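# Hang the wine glass upside down on the rack

## Task

Lift the wine glass off the table and hang it inverted on the rack so that its whole stem sits inside a curl that was empty, with the glass in contact only with the rack wire. It fails if the glass is dropped or flung more than about a thumb's length, if any glass tips over while no gripper supports it, or if a knock is as hard as such a drop. The glasses already on the rack must still hang straight in their curls.

## Robot and tools

Robot: two arms, left_arm and right_arm, each with a parallel two-finger gripper. The fingers point along the gripper's +z axis and close along its y axis. end_effector_position is the point between the finger pads, about 1 cm behind the tips. Each arm carries a wrist camera whose cable counts as part of the hand if it touches anything.

Frames. Scene frame: origin at table-top height, midway between the arms, a little behind the table's near edge; +z up, +x out over the table, left_arm on +y. Bases: left_arm at about (-0.001, +0.289, +0.004) m, right_arm at about (+0.008, -0.321, -0.004) m, both nearly aligned with the scene axes (small yaw). Every hand position, orientation, velocity and target in results is given in that arm's own base frame; offsets also run along that arm's base axes, and rotations turn about the Hand target's position. Reported poses can be a few centimetres off, more at long reach.

Row layout (shared by execute_actions and move): one list of 14 numbers covering both arms, each in [-1, 1]: dx, dy, dz, rx, ry, rz, opening for left_arm, then the same seven for right_arm. dx..rz are an offset from the arm's Hand target as it stood when the action or move began, not a pose; 1.0 equals 0.6 m for dx/dy/dz and 180 degrees for the rotation vector (rx, ry, rz). A translation longer than 1.0 may be scaled down. Opening is absolute: +1 fully open (0.093 m), -1 closed. Sending 0 for all six pose numbers leaves an arm alone, but its opening number is always a command, so repeat the current one to keep a grip.

execute_actions(actions, cameras): actions is a list of actions; each action is a table of up to 15 rows, one per 1/30 s step, the last row held to step 15. All rows of one action count from that action's start pose; a repeated offset keeps moving the arm further. Images appear only when actions is empty or cameras names them. Calling it with an empty list shows state and all cameras.

move(target, speed, blend, opening_speed, grip_force, blocking, cameras): drives grippers in straight lines toward target, one 14-number row or a list of up to 15 rows, every row an offset from the same starting Hand targets. speed is m/s, 0.002 to 2.9, default 0.25 (turns up to twice that in rad/s), one value or one per target. blend in m rounds corners in a list (0 = stop at each). opening_speed is per second on the -1..+1 scale, at least 0.2. grip_force is newtons per pad, 10 to 50, persistent; lower forces close slowly. A move lasts at most 10 s, does not avoid obstacles or the other arm, and the gripper may lag or overshoot, especially fast or with a stretched arm. Avoid paths near an arm's own base (elbow can whip round). The result adds a move: line: done, off_target, moving, held or fault, plus limits such as paced (pose clipped) or held (steps withheld). Done means within 10 mm and 2 degrees; it says nothing about contact.

wait(seconds): lets time pass with no new commands, 0 to 3600 s; returns early if a running move ends. stop(): brakes the running move. zoom_image(camera, region): enlarges [x0, y0, x1, y1] pixels (at most 504 x 504) of the newest image of cam_head_left, cam_head_right, cam_high, cam_low, cam_left_wrist or cam_right_wrist. read_manual(section) only returns licence text. finished_scene(scene) ends the scene irrevocably; make no further call in that reply.

Results: Hand target is the last commanded pose after clipping (orientation is limited to 40 degrees from measured per step); the next offsets start from it. The real gripper often rests short or sags and tilts; check and correct with an explicit offset. grip_measured is the gripper motor on the -1..+1 scale; pads meet near -0.94, and each millimetre of object width adds about 0.0208. To hold firmly, send at least 0.41 below the width's reading; a round or fragile glass stem may need care not to crush or slip. Joint positions end with finger opening in metres. Joint torques are noisy, offset, and wrap at ±28 N m on joints 1-3. Joint velocities read within noise when still. MOTOR HOT appears at 75 °C; at 90 °C the arm folds and idles, at 100 °C it collapses, so do not hold loads stretched out or push into unreachable poses for long.

Avoid: dropping or throwing the glass, letting any glass tip over unsupported, fast or hard contact with the rack, table, fixtures (bar, spacers, back plate, low rail) or other glasses, pressing the arms or grippers together, straining camera cables, and anything leaving the table. An arm blocked by something keeps pushing until commanded back past its gripper. Objects may occasionally be nudged by outside pushes. Two fixed head cameras on a rear beam plus cam_high and cam_low give overviews.

Each tool is called after ">>>" as a command line: name --argument value for each argument, lists and objects as JSON in quotes; but a table of rows of numbers goes row by row, as --pt "numbers of a row", without its own name.

## Session

>>> execute_actions --actions '[]'

Scene clock: 0.00 s.
left_arm: end_effector_position=(+0.3473, +0.0152, +0.2480) grip_measured=+1.000 end_effector_quat_wxyz=(+0.580, -0.015, +0.811, +0.080) | right_arm: end_effector_position=(+0.3081, +0.0319, +0.2656) grip_measured=+1.000 end_effector_quat_wxyz=(+0.528, -0.088, +0.844, -0.036)
Joint positions: left_arm=[-0.051 0.955 0.699 -0.072 -0.195 0.052 0.093] | right_arm=[0.168 0.86 0.856 -0.456 0.12 -0.113 0.093]
Joint velocities: within noise
Joint torques (N m): no reading
Heat: left arm: 45 °C; right arm: 48 °C.
Hand target: left_arm +0.3472, +0.0153, +0.2503; +0.581, -0.016, +0.810, +0.080 | right_arm +0.3096, +0.0324, +0.2768; +0.541, -0.086, +0.836, -0.035
Tool commands: left_gripper/opening=+1.0 right_gripper/opening=+1.0

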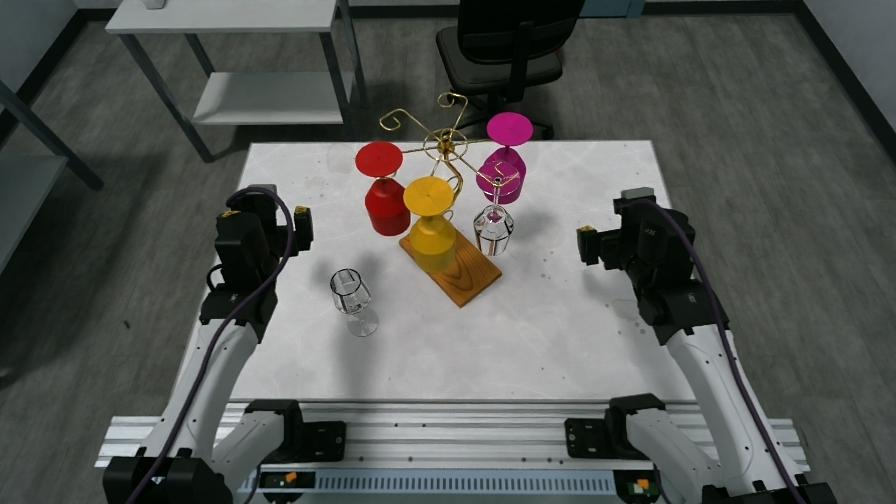

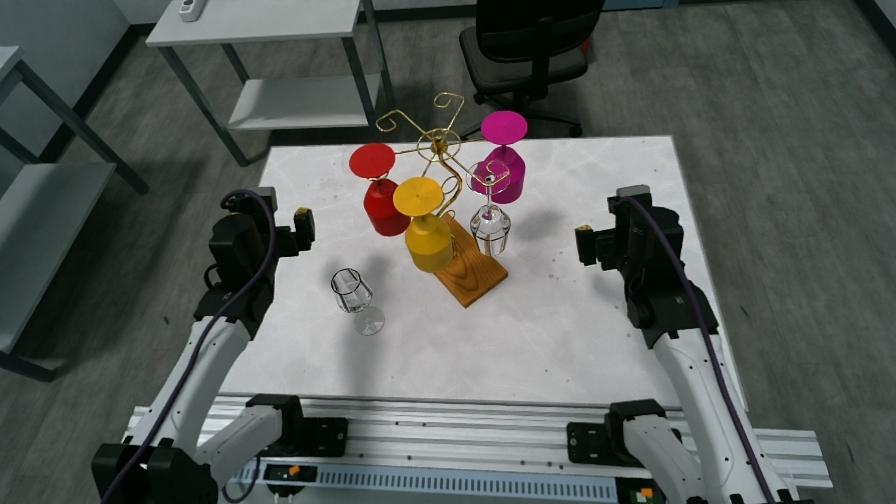

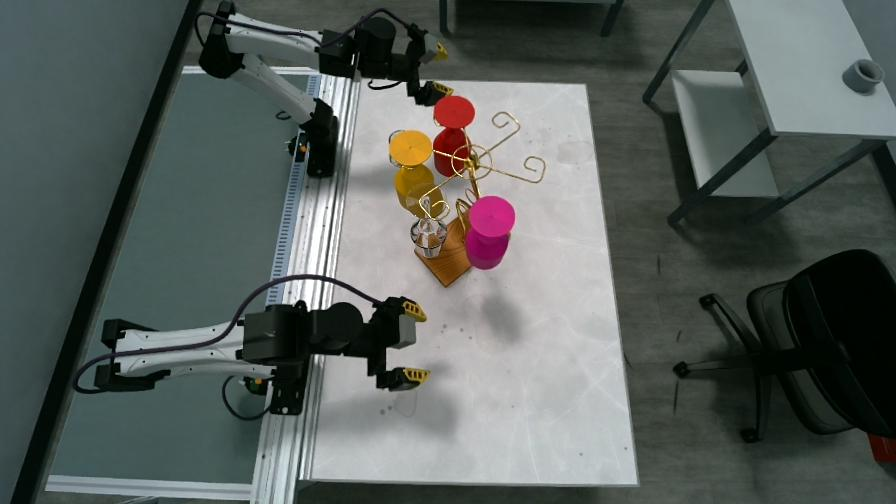

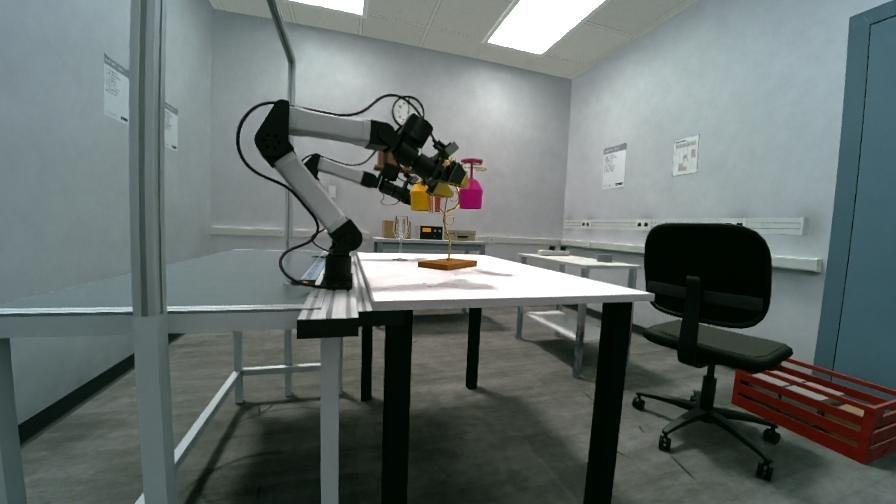

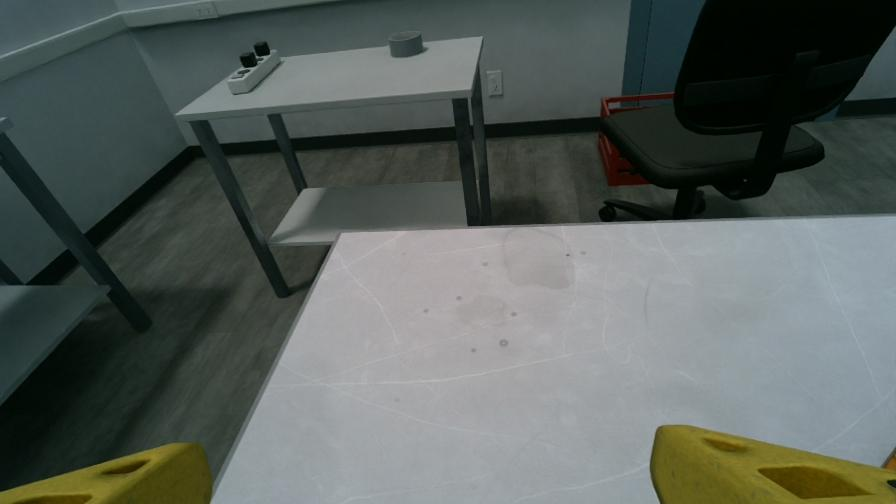

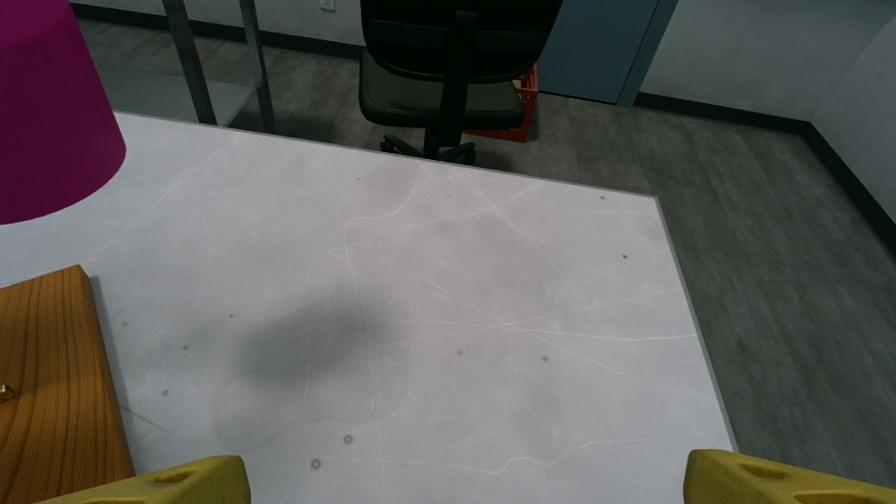

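>>> zoom_image --camera "cam_head_left" --region '[310, 80, 560, 350]'

>>> zoom_image --camera "cam_high" --region '[370, 70, 590, 300]'

>>> zoom_image --camera "cam_head_right" --region '[310, 80, 560, 350]'

>>> zoom_image --camera "cam_low" --region '[350, 110, 530, 290]'

Scaled by 1.867 from the camera's image (finer frame: 1280x720).

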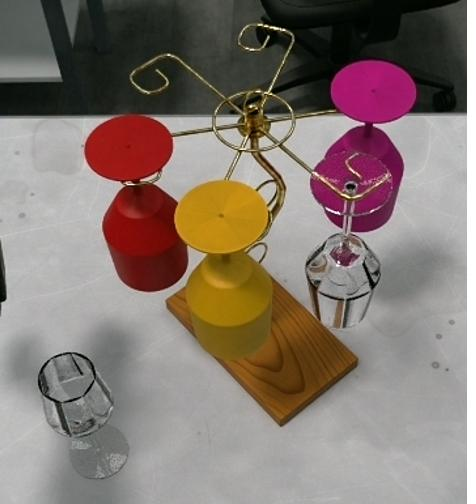

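Scaled by 2.191 from the camera's image (finer frame: 1280x720).

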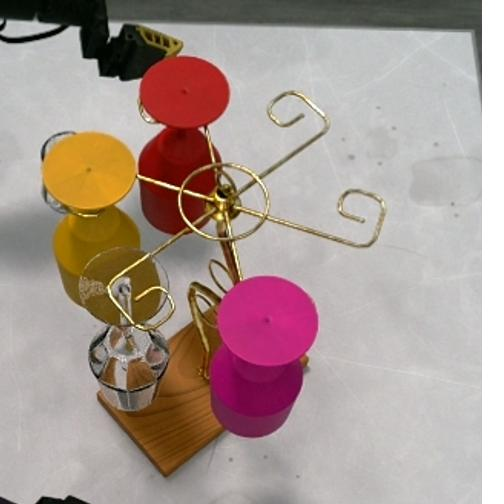

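Scaled by 1.867 from the camera's image (finer frame: 1280x720).

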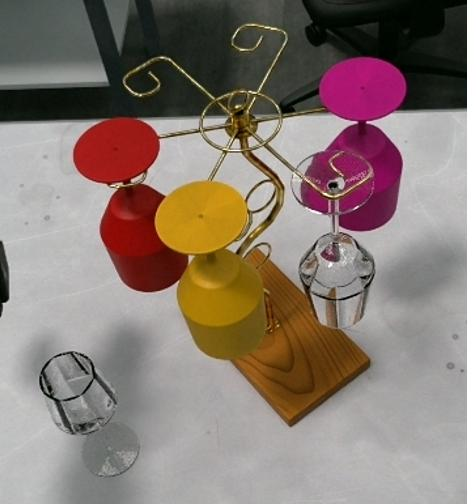

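Scaled by 2.800 from the camera's image (finer frame: 1280x720).

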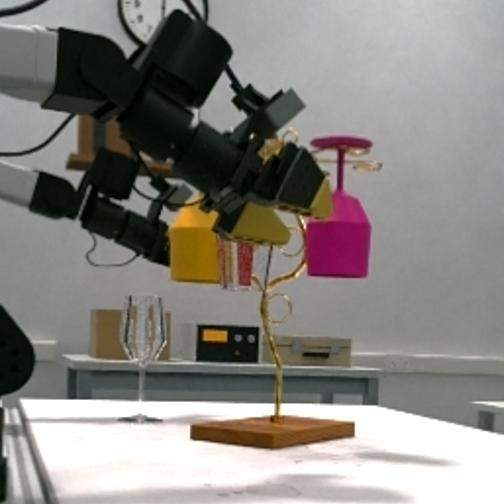

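>>> move --target '[-0.212,0.208,0,-0.163,0.368,0.143,1,0,0,0,0,0,0,1]' --cameras '["cam_left_wrist","cam_head_left"]' --speed 0.5

Scene clock: 5.43 s.
left_arm: end_effector_position=(+0.2206, +0.1379, +0.2478) grip_measured=+1.000 end_effector_quat_wxyz=(+0.102, -0.275, +0.956, +0.028) | right_arm: end_effector_position=(+0.3081, +0.0319, +0.2656) grip_measured=+1.000 end_effector_quat_wxyz=(+0.528, -0.088, +0.844, -0.036)
Joint positions: left_arm=[0.561 1.427 1.638 -1.57 0.003 0 0.093] | right_arm=[0.168 0.86 0.856 -0.456 0.12 -0.113 0.093]
Joint torques (N m): left_arm=[0.38 -3.06 8.53 0.66 -0.01 -0.04] | right_arm=[0.62 -1.91 9.46 2.31 0.03 0.04]
Heat: left arm: 45 °C; right arm: 49 °C.
Hand target: left_arm +0.2200, +0.1401, +0.2504; +0.000, -0.276, +0.961, +0.000 | right_arm +0.3096, +0.0324, +0.2768; +0.541, -0.086, +0.836, -0.035
Off the commanded pose: left_arm 0.003 m, 12 deg | right_arm 0.011 m, 2 deg.
joint sent to its limit (left arm) — joint 4 (wrist pitch), lower limit. The joint targets are off in orientation, not in position.
move: off_target (left_arm)
Images, in order (width x height): cam_head_left 896x504, cam_left_wrist 896x504.

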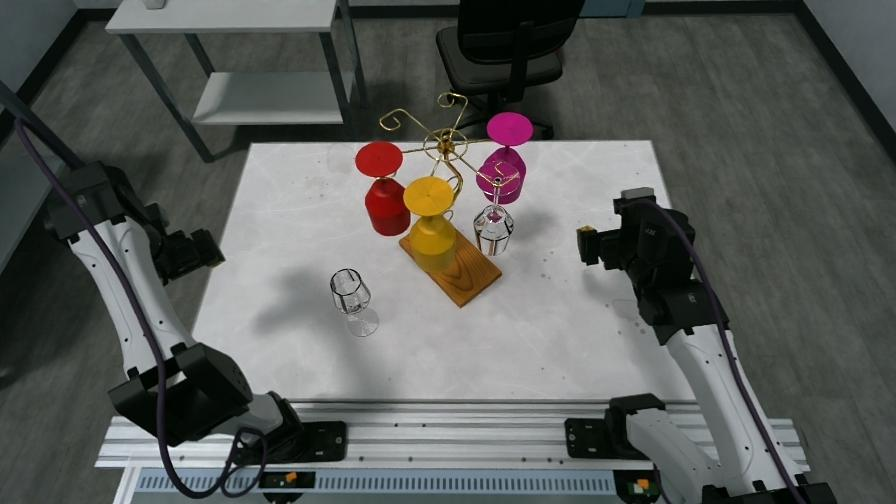

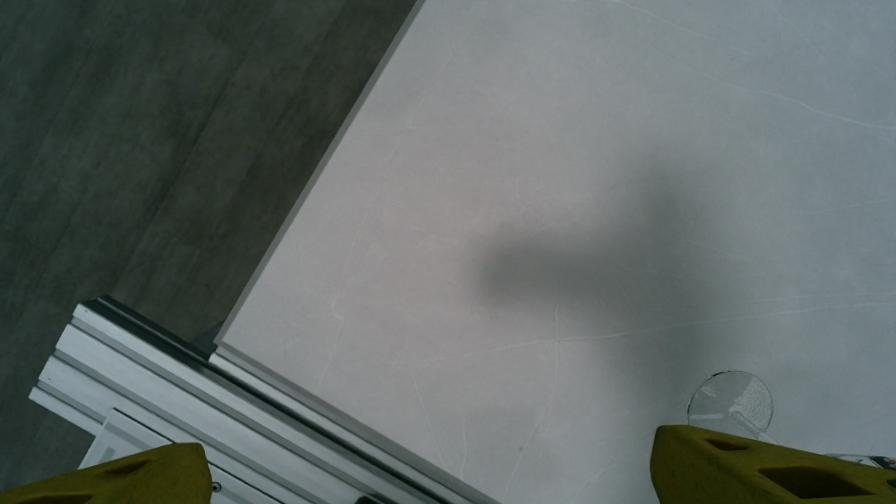

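>>> move --pt "-0.05 0.0 0.033 -0.461 -0.2 -0.075 1 0 0 0 0 0 0 1" --pt "-0.05 -0.1 0.033 -0.194 -0.492 -0.472 1 0 0 0 0 0 0 1" --cameras '["cam_left_wrist","cam_head_left","cam_high","cam_low"]' --speed 0.6 --blend 0.02

Scene clock: 11.63 s.
left_arm: end_effector_position=(+0.1911, +0.0799, +0.2672) grip_measured=+1.000 end_effector_quat_wxyz=(+0.545, +0.234, +0.805, -0.025) | right_arm: end_effector_position=(+0.3081, +0.0319, +0.2656) grip_measured=+1.000 end_effector_quat_wxyz=(+0.528, -0.088, +0.844, -0.036)
Joint positions: left_arm=[1.234 1.066 1.086 -1.574 1.154 1.791 0.093] | right_arm=[0.168 0.86 0.856 -0.456 0.12 -0.113 0.093]
Joint torques (N m): left_arm=[-1.06 -0.25 8.44 0.22 0.7 -0.01] | right_arm=[0.54 -1.88 9.5 2.29 0.04 0.06]
Heat: left arm: 45 °C; right arm: 50 °C.
Hand target: left_arm +0.1900, +0.0801, +0.2703; +0.550, +0.397, +0.671, -0.301 | right_arm +0.3096, +0.0324, +0.2768; +0.541, -0.086, +0.836, -0.035
Off the commanded pose: left_arm 0.003 m, 57 deg; orientation clipped | right_arm 0.011 m, 2 deg.
joint sent to its limit (left arm) — joint 4 (wrist pitch), lower limit. The joint targets are off in orientation, not in position.
move: off_target (left_arm); limits=paced
Images, in order (width x height): cam_head_left 896x504, cam_high 896x504, cam_low 896x504, cam_left_wrist 896x504.

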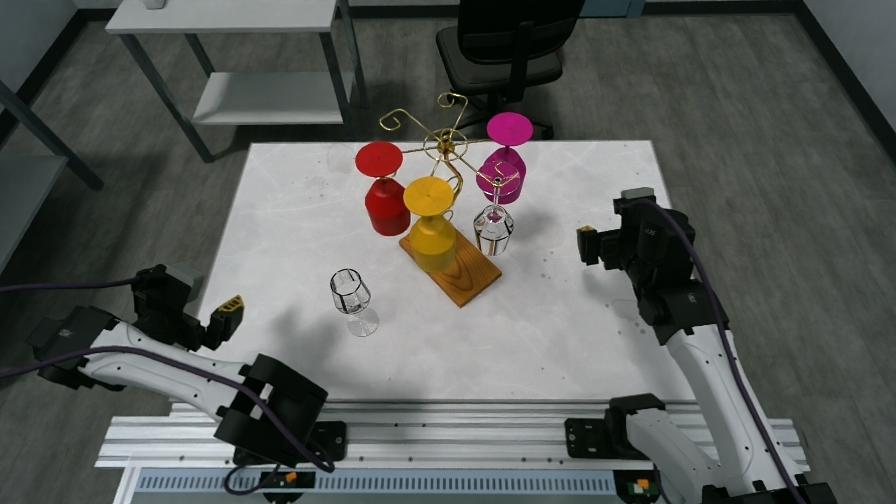

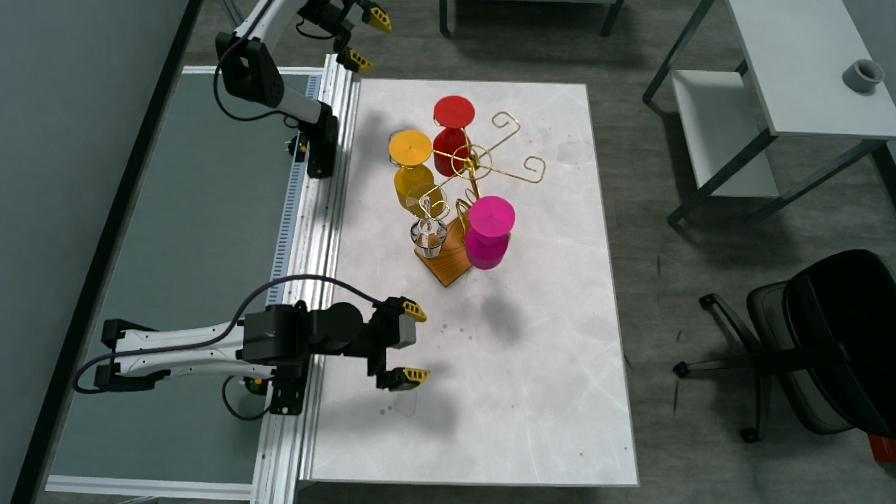

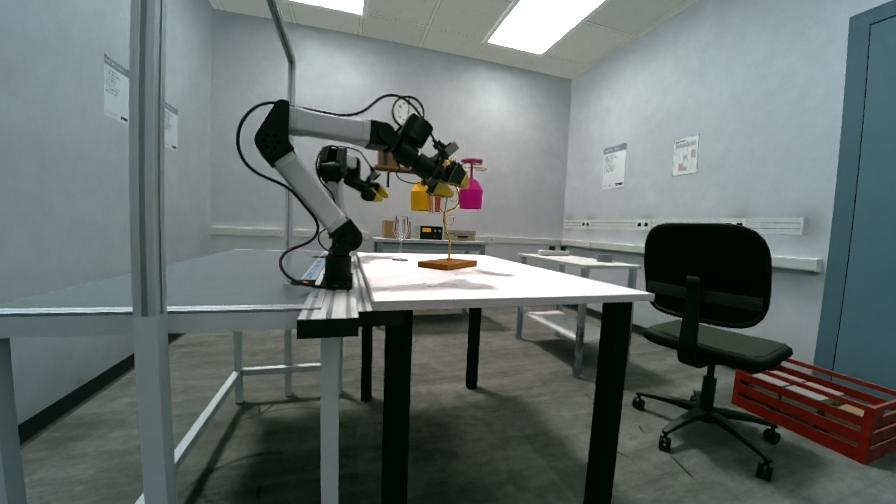

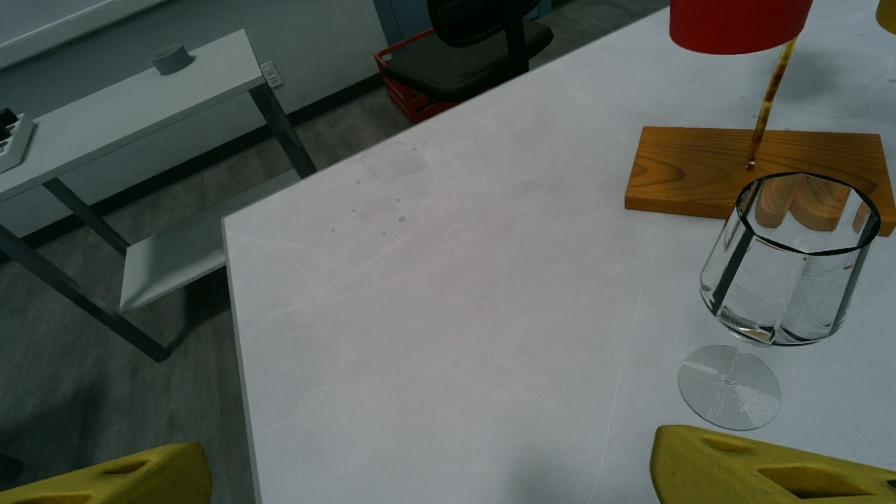

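>>> move --target '[0.008,-0.133,-0.24,-0.052,-0.01,-0.085,1,0,0,0,0,0,0,1]' --cameras '["cam_left_wrist","cam_head_left","cam_high"]' --speed 0.35

Scene clock: 14.93 s.
left_arm: end_effector_position=(+0.1951, +0.0001, +0.1304) grip_measured=+1.000 end_effector_quat_wxyz=(+0.438, +0.351, +0.762, -0.323) | right_arm: end_effector_position=(+0.3081, +0.0319, +0.2656) grip_measured=+1.000 end_effector_quat_wxyz=(+0.528, -0.088, +0.844, -0.036)
Joint positions: left_arm=[0.84 1.504 0.775 -1.479 1.04 2.078 0.093] | right_arm=[0.168 0.86 0.856 -0.456 0.12 -0.113 0.093]
Joint torques (N m): left_arm=[-1.02 -2.56 5.18 -0.54 0.53 0.03] | right_arm=[0.55 -1.89 9.43 2.31 0.04 0.06]
Heat: left arm: 45 °C; right arm: 50 °C.
Hand target: left_arm +0.1948, +0.0002, +0.1262; +0.546, +0.441, +0.576, -0.419 | right_arm +0.3096, +0.0324, +0.2768; +0.541, -0.086, +0.836, -0.035
Off the commanded pose: left_arm 0.004 m, 29 deg | right_arm 0.011 m, 2 deg.
joint sent to its limit (left arm) — joint 6 (wrist roll), upper limit. The joint targets are off in orientation, not in position.
move: off_target (left_arm)
Images, in order (width x height): cam_head_left 896x504, cam_high 896x504, cam_left_wrist 896x504.

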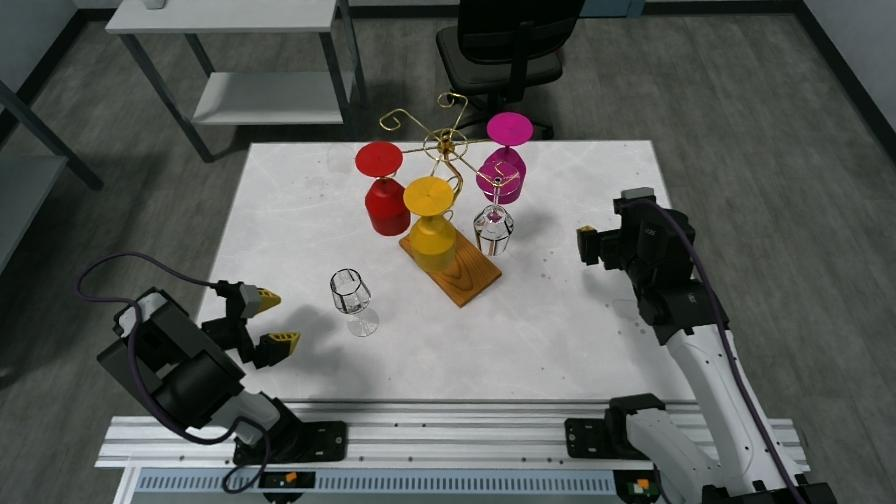

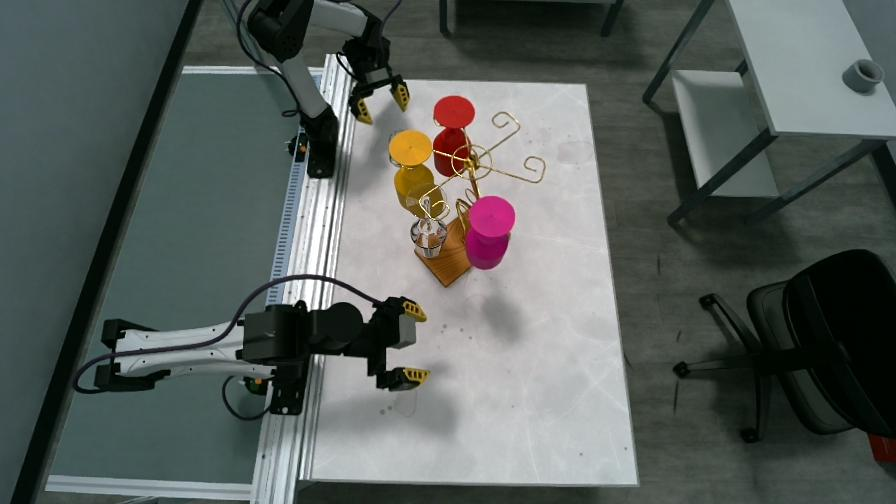

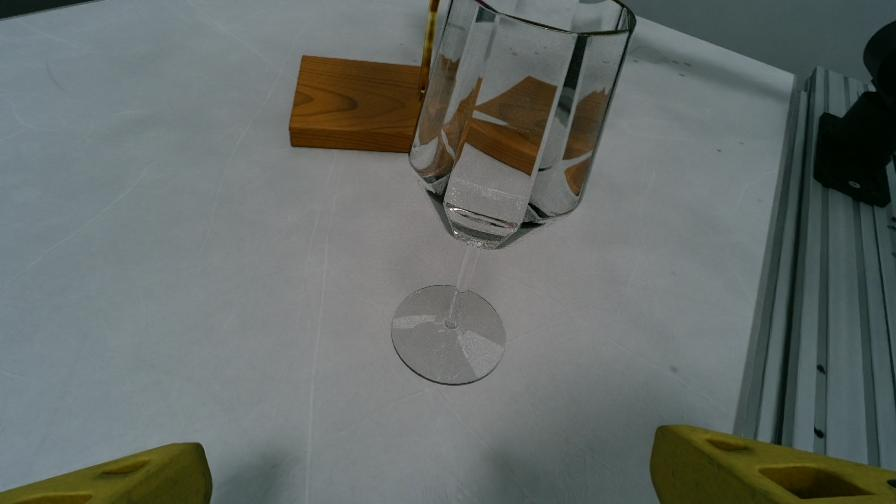

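>>> move --target '[-0.025,-0.059,0.015,0.113,0.046,0.081,1,0,0,0,0,0,0,1]' --cameras '["cam_left_wrist"]' --speed 0.35

Scene clock: 16.37 s.
left_arm: end_effector_position=(+0.1787, -0.0336, +0.1356) grip_measured=+1.000 end_effector_quat_wxyz=(+0.458, +0.417, +0.735, -0.276) | right_arm: end_effector_position=(+0.3081, +0.0319, +0.2656) grip_measured=+1.000 end_effector_quat_wxyz=(+0.528, -0.088, +0.844, -0.036)
Joint positions: left_arm=[0.761 1.275 0.658 -1.432 1.068 2.078 0.093] | right_arm=[0.168 0.86 0.856 -0.456 0.12 -0.113 0.093]
Joint torques (N m): left_arm=[-0.98 -2.5 5.14 -0.37 0.81 -0.06] | right_arm=[0.58 -1.87 9.43 2.32 0.05 0.04]
Heat: left arm: 45 °C; right arm: 51 °C.
Hand target: left_arm +0.1798, -0.0351, +0.1352; +0.465, +0.422, +0.730, -0.269 | right_arm +0.3096, +0.0324, +0.2768; +0.541, -0.086, +0.836, -0.035
Off the commanded pose: left_arm 0.002 m, 1 deg | right_arm 0.011 m, 2 deg.
move: done

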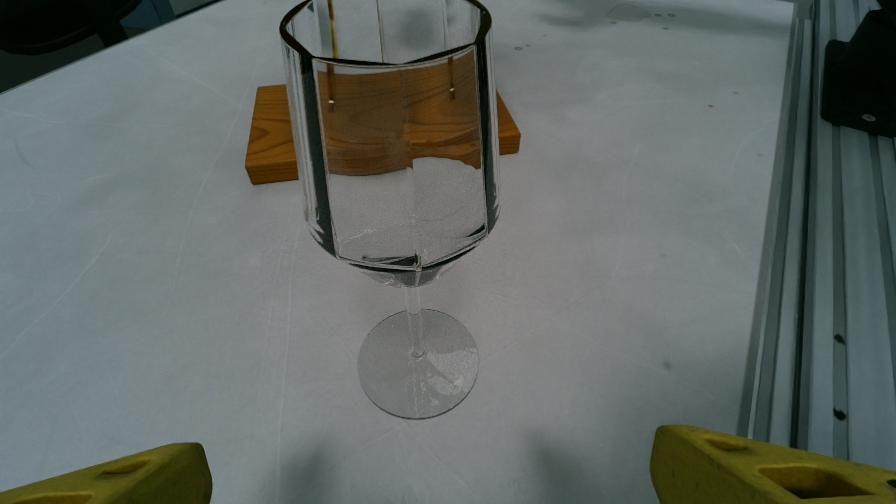

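>>> move --pt "0.0145 0.008 0.05 0 0 0 1 0 0 0 0 0 0 1" --pt "0.077 -0.102 0.05 0 0 0 1 0 0 0 0 0 0 1" --cameras '["cam_left_wrist","cam_head_left","cam_high"]' --speed 0.15

Scene clock: 20.07 s.
left_arm: end_effector_position=(+0.2266, -0.0955, +0.1681) grip_measured=+1.000 end_effector_quat_wxyz=(+0.466, +0.420, +0.729, -0.274) | right_arm: end_effector_position=(+0.3081, +0.0319, +0.2656) grip_measured=+1.000 end_effector_quat_wxyz=(+0.528, -0.088, +0.844, -0.036)
Joint positions: left_arm=[0.244 0.953 0.606 -0.691 1.067 0.97 0.093] | right_arm=[0.168 0.86 0.856 -0.456 0.12 -0.113 0.093]
Joint torques (N m): left_arm=[-1.05 -1.61 6.79 1.23 0.56 -0.21] | right_arm=[0.57 -1.95 9.4 2.31 0.05 0.04]
Heat: left arm: 45 °C; right arm: 51 °C.
Hand target: left_arm +0.2260, -0.0964, +0.1653; +0.466, +0.422, +0.730, -0.269 | right_arm +0.3096, +0.0324, +0.2768; +0.541, -0.086, +0.836, -0.035
Off the commanded pose: left_arm 0.003 m, 1 deg | right_arm 0.011 m, 2 deg.
move: done
Images, in order (width x height): cam_head_left 896x504, cam_high 896x504, cam_left_wrist 896x504.

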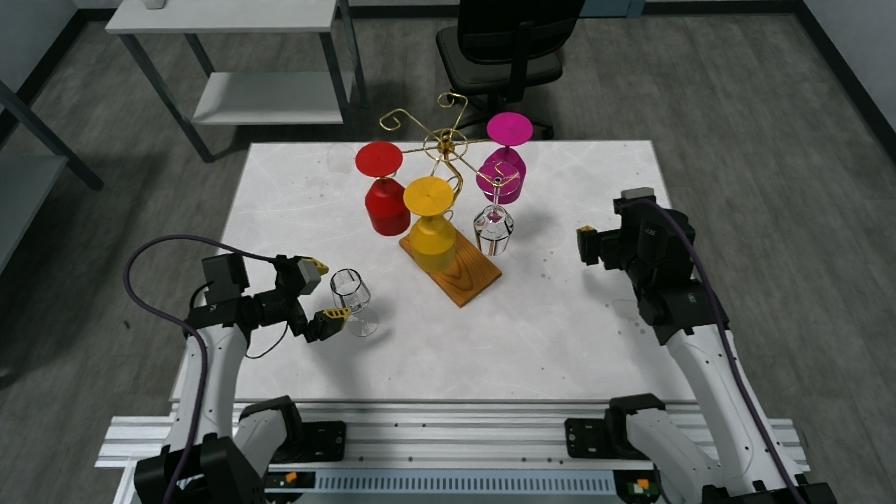

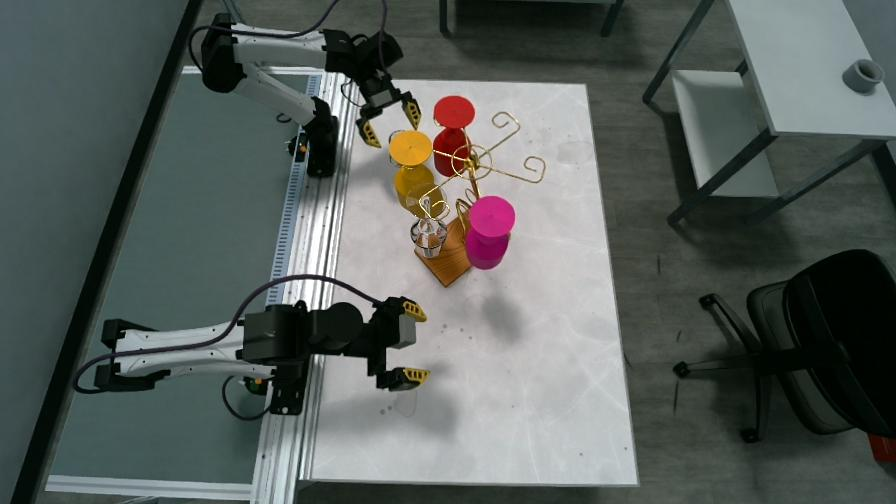

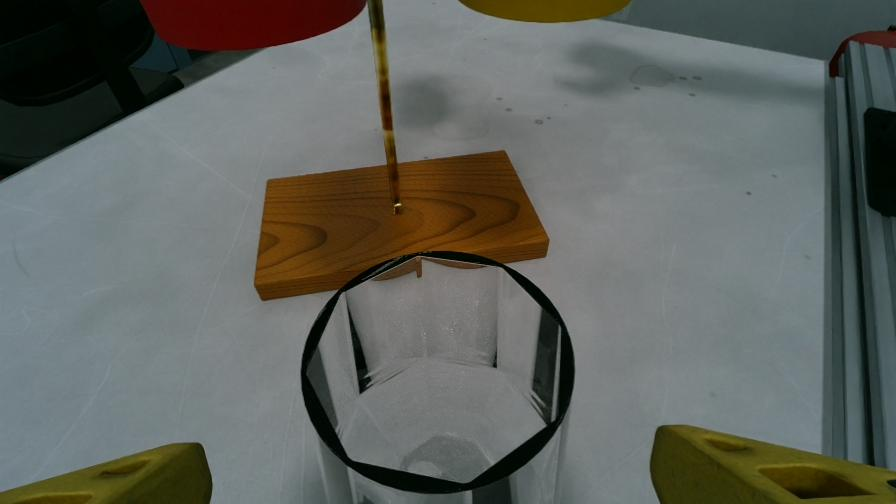

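>>> move --pt "0.01 -0.017 -0.042 0 0 0 1 0 0 0 0 0 0 1" --pt "0.01 -0.017 -0.042 0 0 0 -0.15 0 0 0 0 0 0 1" --pt "0.01 -0.017 0.01 0 0 0 -0.15 0 0 0 0 0 0 1" --cameras '["cam_left_wrist","cam_head_left"]' --speed 0.15 --grip_force 35

Scene clock: 27.33 s.
left_arm: end_effector_position=(+0.2280, -0.1057, +0.1578) grip_measured=+0.264 end_effector_quat_wxyz=(+0.452, +0.412, +0.741, -0.277) | right_arm: end_effector_position=(+0.3081, +0.0319, +0.2656) grip_measured=+1.000 end_effector_quat_wxyz=(+0.528, -0.088, +0.844, -0.036)
Joint positions: left_arm=[0.168 0.937 0.562 -0.59 1.007 0.841 0.058] | right_arm=[0.168 0.86 0.856 -0.456 0.12 -0.113 0.093]
Joint torques (N m): left_arm=[-0.57 -1.47 10.84 1.16 0.73 -0.09] | right_arm=[0.57 -1.98 9.52 2.3 0.05 0.03]
Heat: left arm: 44 °C; right arm: 51 °C.
Hand target: left_arm +0.2320, -0.1066, +0.1712; +0.465, +0.422, +0.730, -0.269 | right_arm +0.3096, +0.0324, +0.2768; +0.541, -0.086, +0.836, -0.035
Off the commanded pose: left_arm 0.014 m, 3 deg | right_arm 0.011 m, 2 deg.
grip_force (N): 35, 35
move: off_target (left_arm)
Images, in order (width x height): cam_head_left 896x504, cam_left_wrist 896x504.

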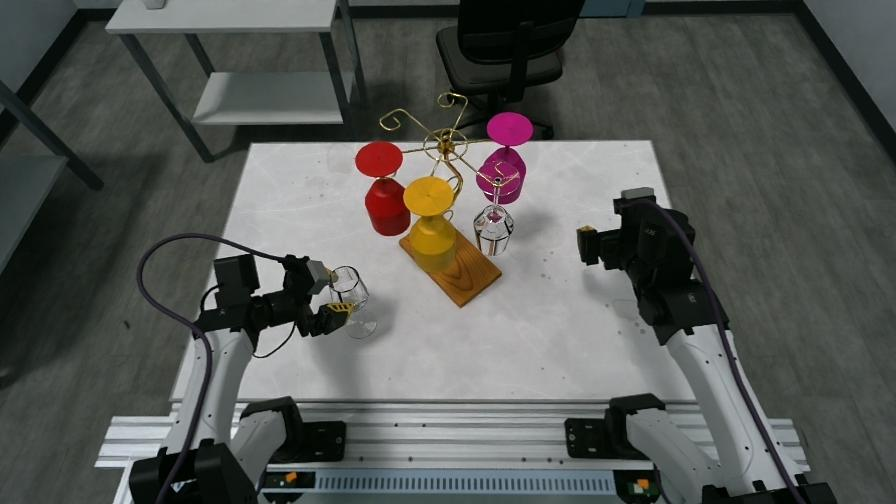

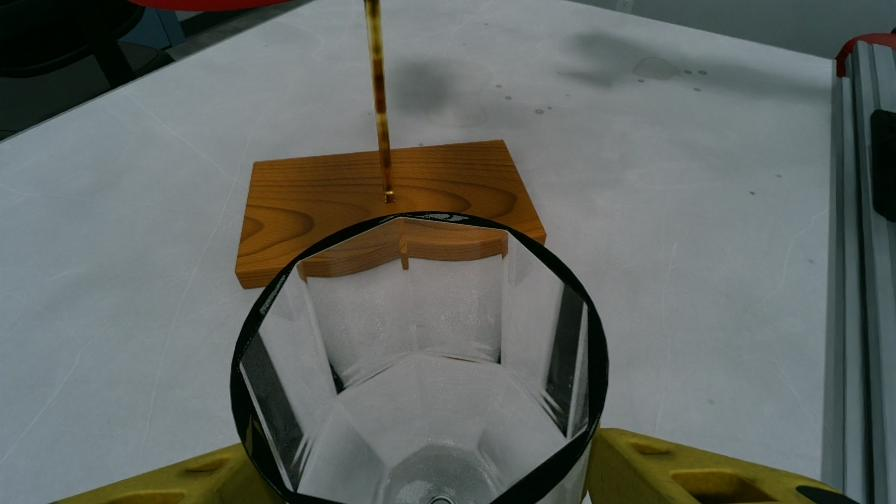

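>>> move --target '[0.213,0.144,0.025,0,0,0,-0.15,0,0,0,0,0,0,1]' --cameras '["cam_left_wrist","cam_head_left","cam_low","cam_high"]' --speed 0.2

Scene clock: 29.60 s.
left_arm: end_effector_position=(+0.3552, -0.0206, +0.1768) grip_measured=+0.264 end_effector_quat_wxyz=(+0.452, +0.419, +0.741, -0.266) | right_arm: end_effector_position=(+0.3081, +0.0319, +0.2656) grip_measured=+1.000 end_effector_quat_wxyz=(+0.528, -0.088, +0.844, -0.036)
Joint positions: left_arm=[0.373 1.618 1.163 -0.822 1.081 1.223 0.058] | right_arm=[0.168 0.86 0.856 -0.456 0.12 -0.113 0.093]
Joint torques (N m): left_arm=[0.09 -5.44 9.87 0.66 1.12 -0.02] | right_arm=[0.57 -1.98 9.44 2.31 0.04 0.05]
Heat: left arm: 45 °C; right arm: 51 °C.
Hand target: left_arm +0.3598, -0.0201, +0.1863; +0.466, +0.422, +0.730, -0.269 | right_arm +0.3096, +0.0324, +0.2768; +0.541, -0.086, +0.836, -0.035
Off the commanded pose: left_arm 0.010 m, 2 deg | right_arm 0.011 m, 2 deg.
grip_force (N): 35, 35
move: done
Images, in order (width x height): cam_head_left 896x504, cam_high 896x504, cam_low 896x504, cam_left_wrist 896x504.

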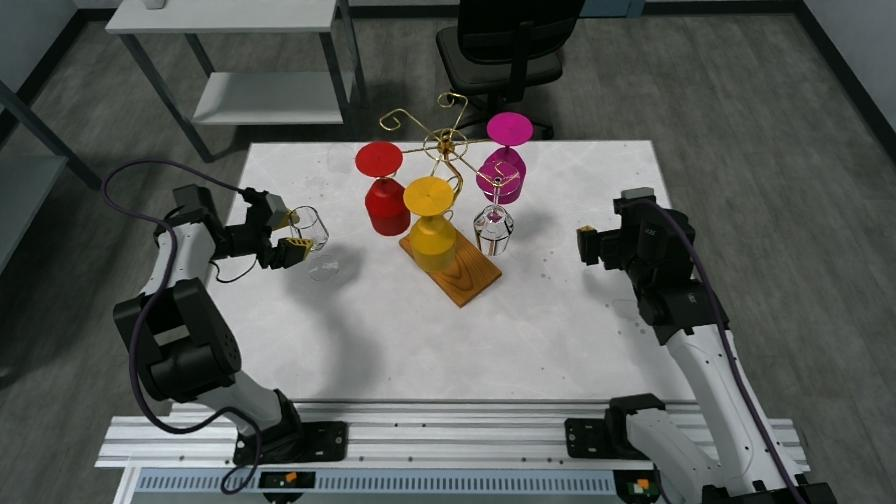

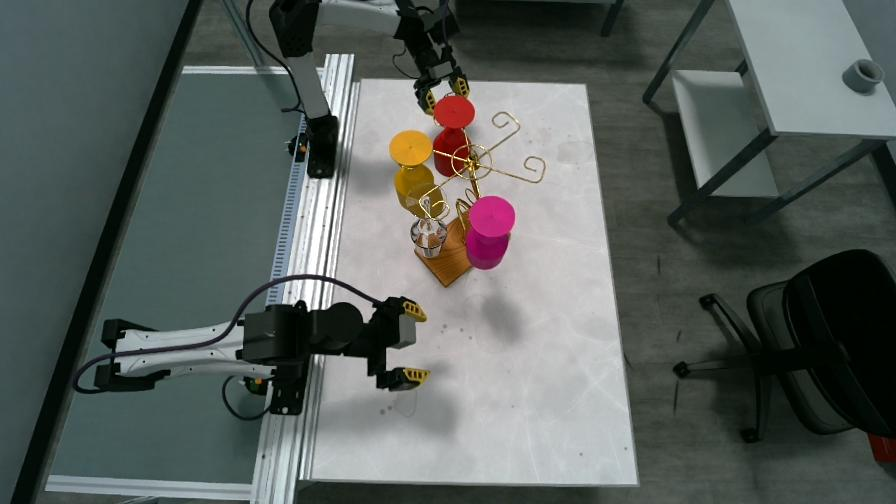

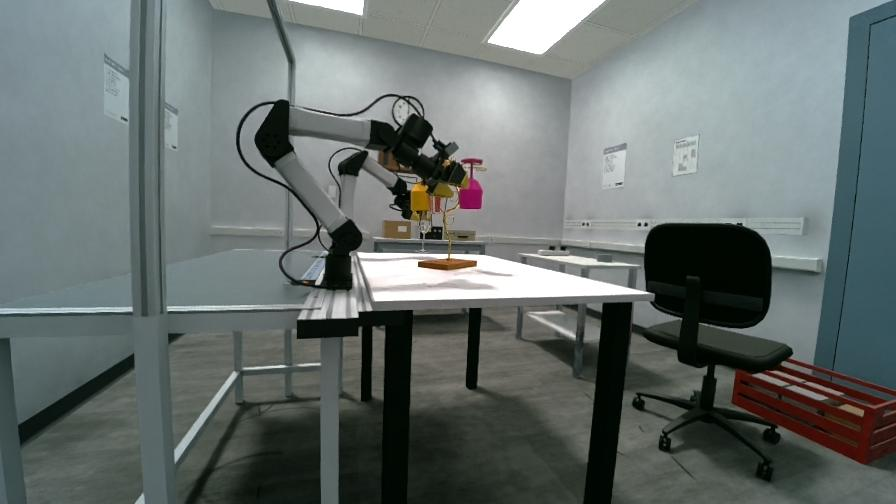

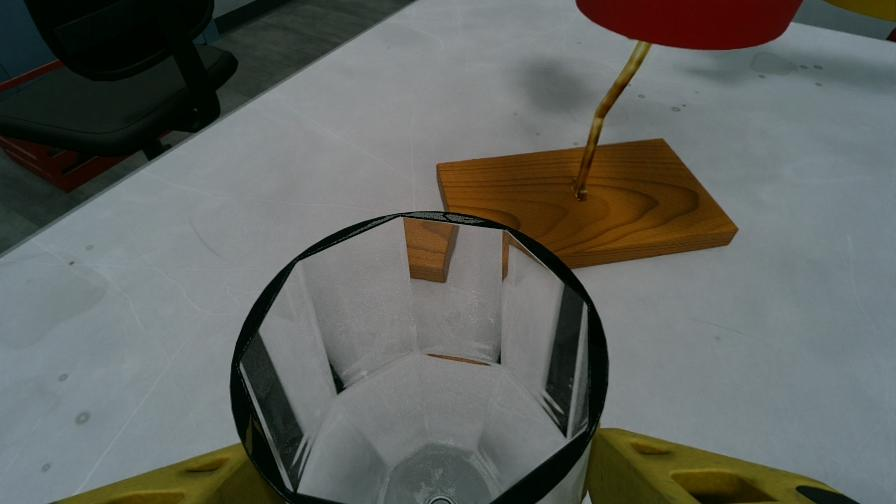

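>>> move --target '[0,0,-0.09,0,0,0,-0.15,0,0,0,0,0,0,1]' --speed 0.08

Scene clock: 31.17 s.
left_arm: end_effector_position=(+0.3588, -0.0238, +0.1454) grip_measured=+0.264 end_effector_quat_wxyz=(+0.473, +0.423, +0.722, -0.276) | right_arm: end_effector_position=(+0.3081, +0.0319, +0.2656) grip_measured=+1.000 end_effector_quat_wxyz=(+0.528, -0.088, +0.844, -0.036)
Joint positions: left_arm=[0.373 1.673 1.055 -0.643 1.138 1.234 0.058] | right_arm=[0.168 0.86 0.856 -0.456 0.12 -0.113 0.093]
Joint velocities: left_arm=[0.017 -0.012 -0.012 0.051 -0.022 -0.154 0] | right_arm=[within noise]
Joint torques (N m): left_arm=[0.02 -4.79 5.76 1.03 0.48 -0.08] | right_arm=[0.61 -1.92 9.42 2.3 0.04 0.02]
Heat: left arm: 45 °C; right arm: 51 °C.
Hand target: left_arm +0.3598, -0.0201, +0.1322; +0.465, +0.422, +0.730, -0.269 | right_arm +0.3096, +0.0324, +0.2768; +0.541, -0.086, +0.836, -0.035
Off the commanded pose: left_arm 0.014 m, 1 deg | right_arm 0.011 m, 2 deg.
grip_force (N): 35, 35
move: off_target (left_arm)

>>> wait --seconds 0.5 --cameras '["cam_left_wrist","cam_low","cam_head_left"]'

>>> zoom_image --camera "cam_low" --region '[350, 140, 520, 290]'

>>> zoom_image --camera "cam_head_left" --region '[240, 170, 400, 330]'

Scene clock: 31.77 s.
left_arm: end_effector_position=(+0.3588, -0.0238, +0.1454) grip_measured=+0.264 end_effector_quat_wxyz=(+0.473, +0.423, +0.722, -0.276) | right_arm: end_effector_position=(+0.3081, +0.0319, +0.2656) grip_measured=+1.000 end_effector_quat_wxyz=(+0.528, -0.088, +0.844, -0.036)
Joint positions: left_arm=[0.373 1.673 1.055 -0.643 1.138 1.234 0.058] | right_arm=[0.168 0.86 0.856 -0.456 0.12 -0.113 0.093]
Joint torques (N m): left_arm=[0.21 -4.88 5.74 0.99 0.47 -0.06] | right_arm=[0.55 -1.92 9.47 2.31 0.03 0.02]
Heat: left arm: 45 °C; right arm: 51 °C.
Hand target: left_arm +0.3598, -0.0201, +0.1322; +0.465, +0.422, +0.730, -0.269 | right_arm +0.3096, +0.0324, +0.2768; +0.541, -0.086, +0.836, -0.035
Tool commands: left_gripper/opening=-0.15 right_gripper/opening=+1.0
Off the commanded pose: left_arm 0.014 m, 1 deg | right_arm 0.011 m, 2 deg.
grip_force (N): 35, 35
wait: 0.50 s; at rest by 0.07 s
Images, in order (width x height): cam_head_left 896x504, cam_low 896x504, cam_left_wrist 896x504.

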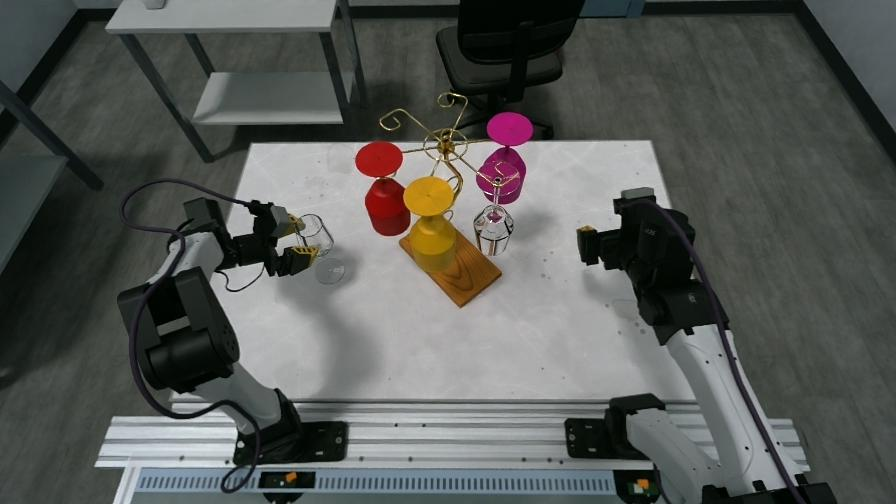

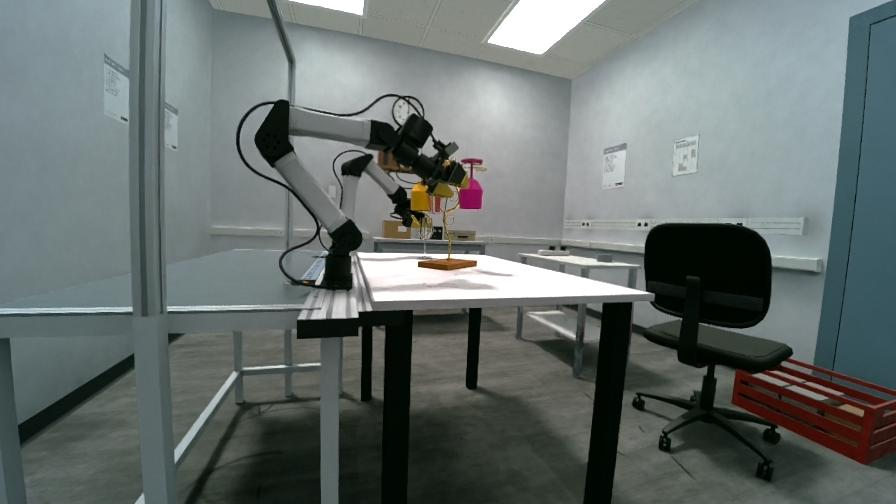

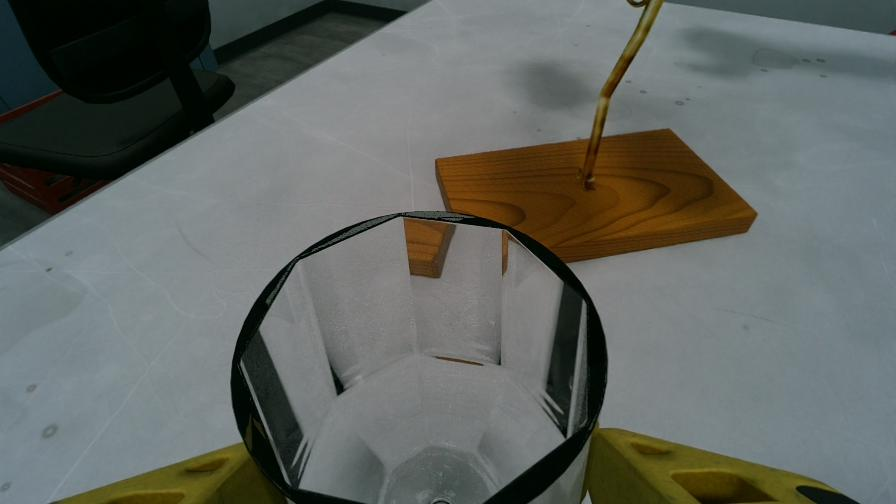

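Scaled by 2.965 from the camera's image (finer frame: 1280x720).

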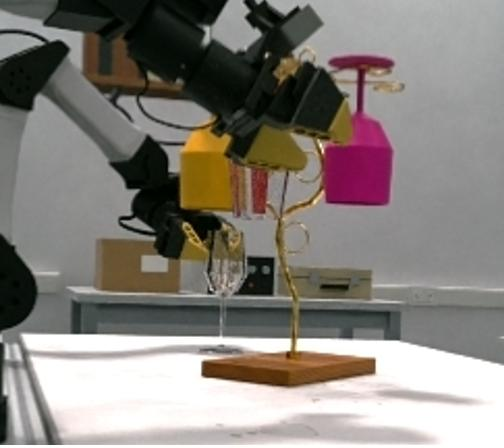

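Scaled by 3.150 from the camera's image (finer frame: 1280x720).

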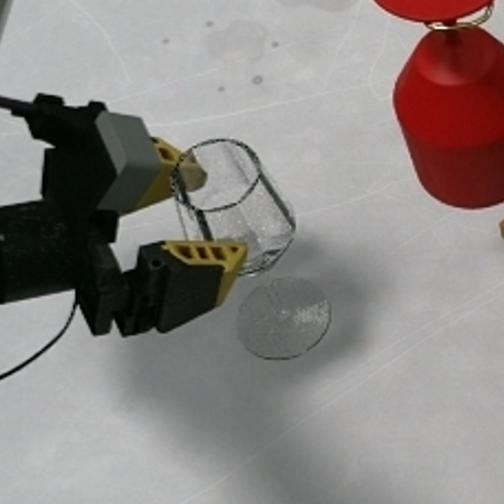

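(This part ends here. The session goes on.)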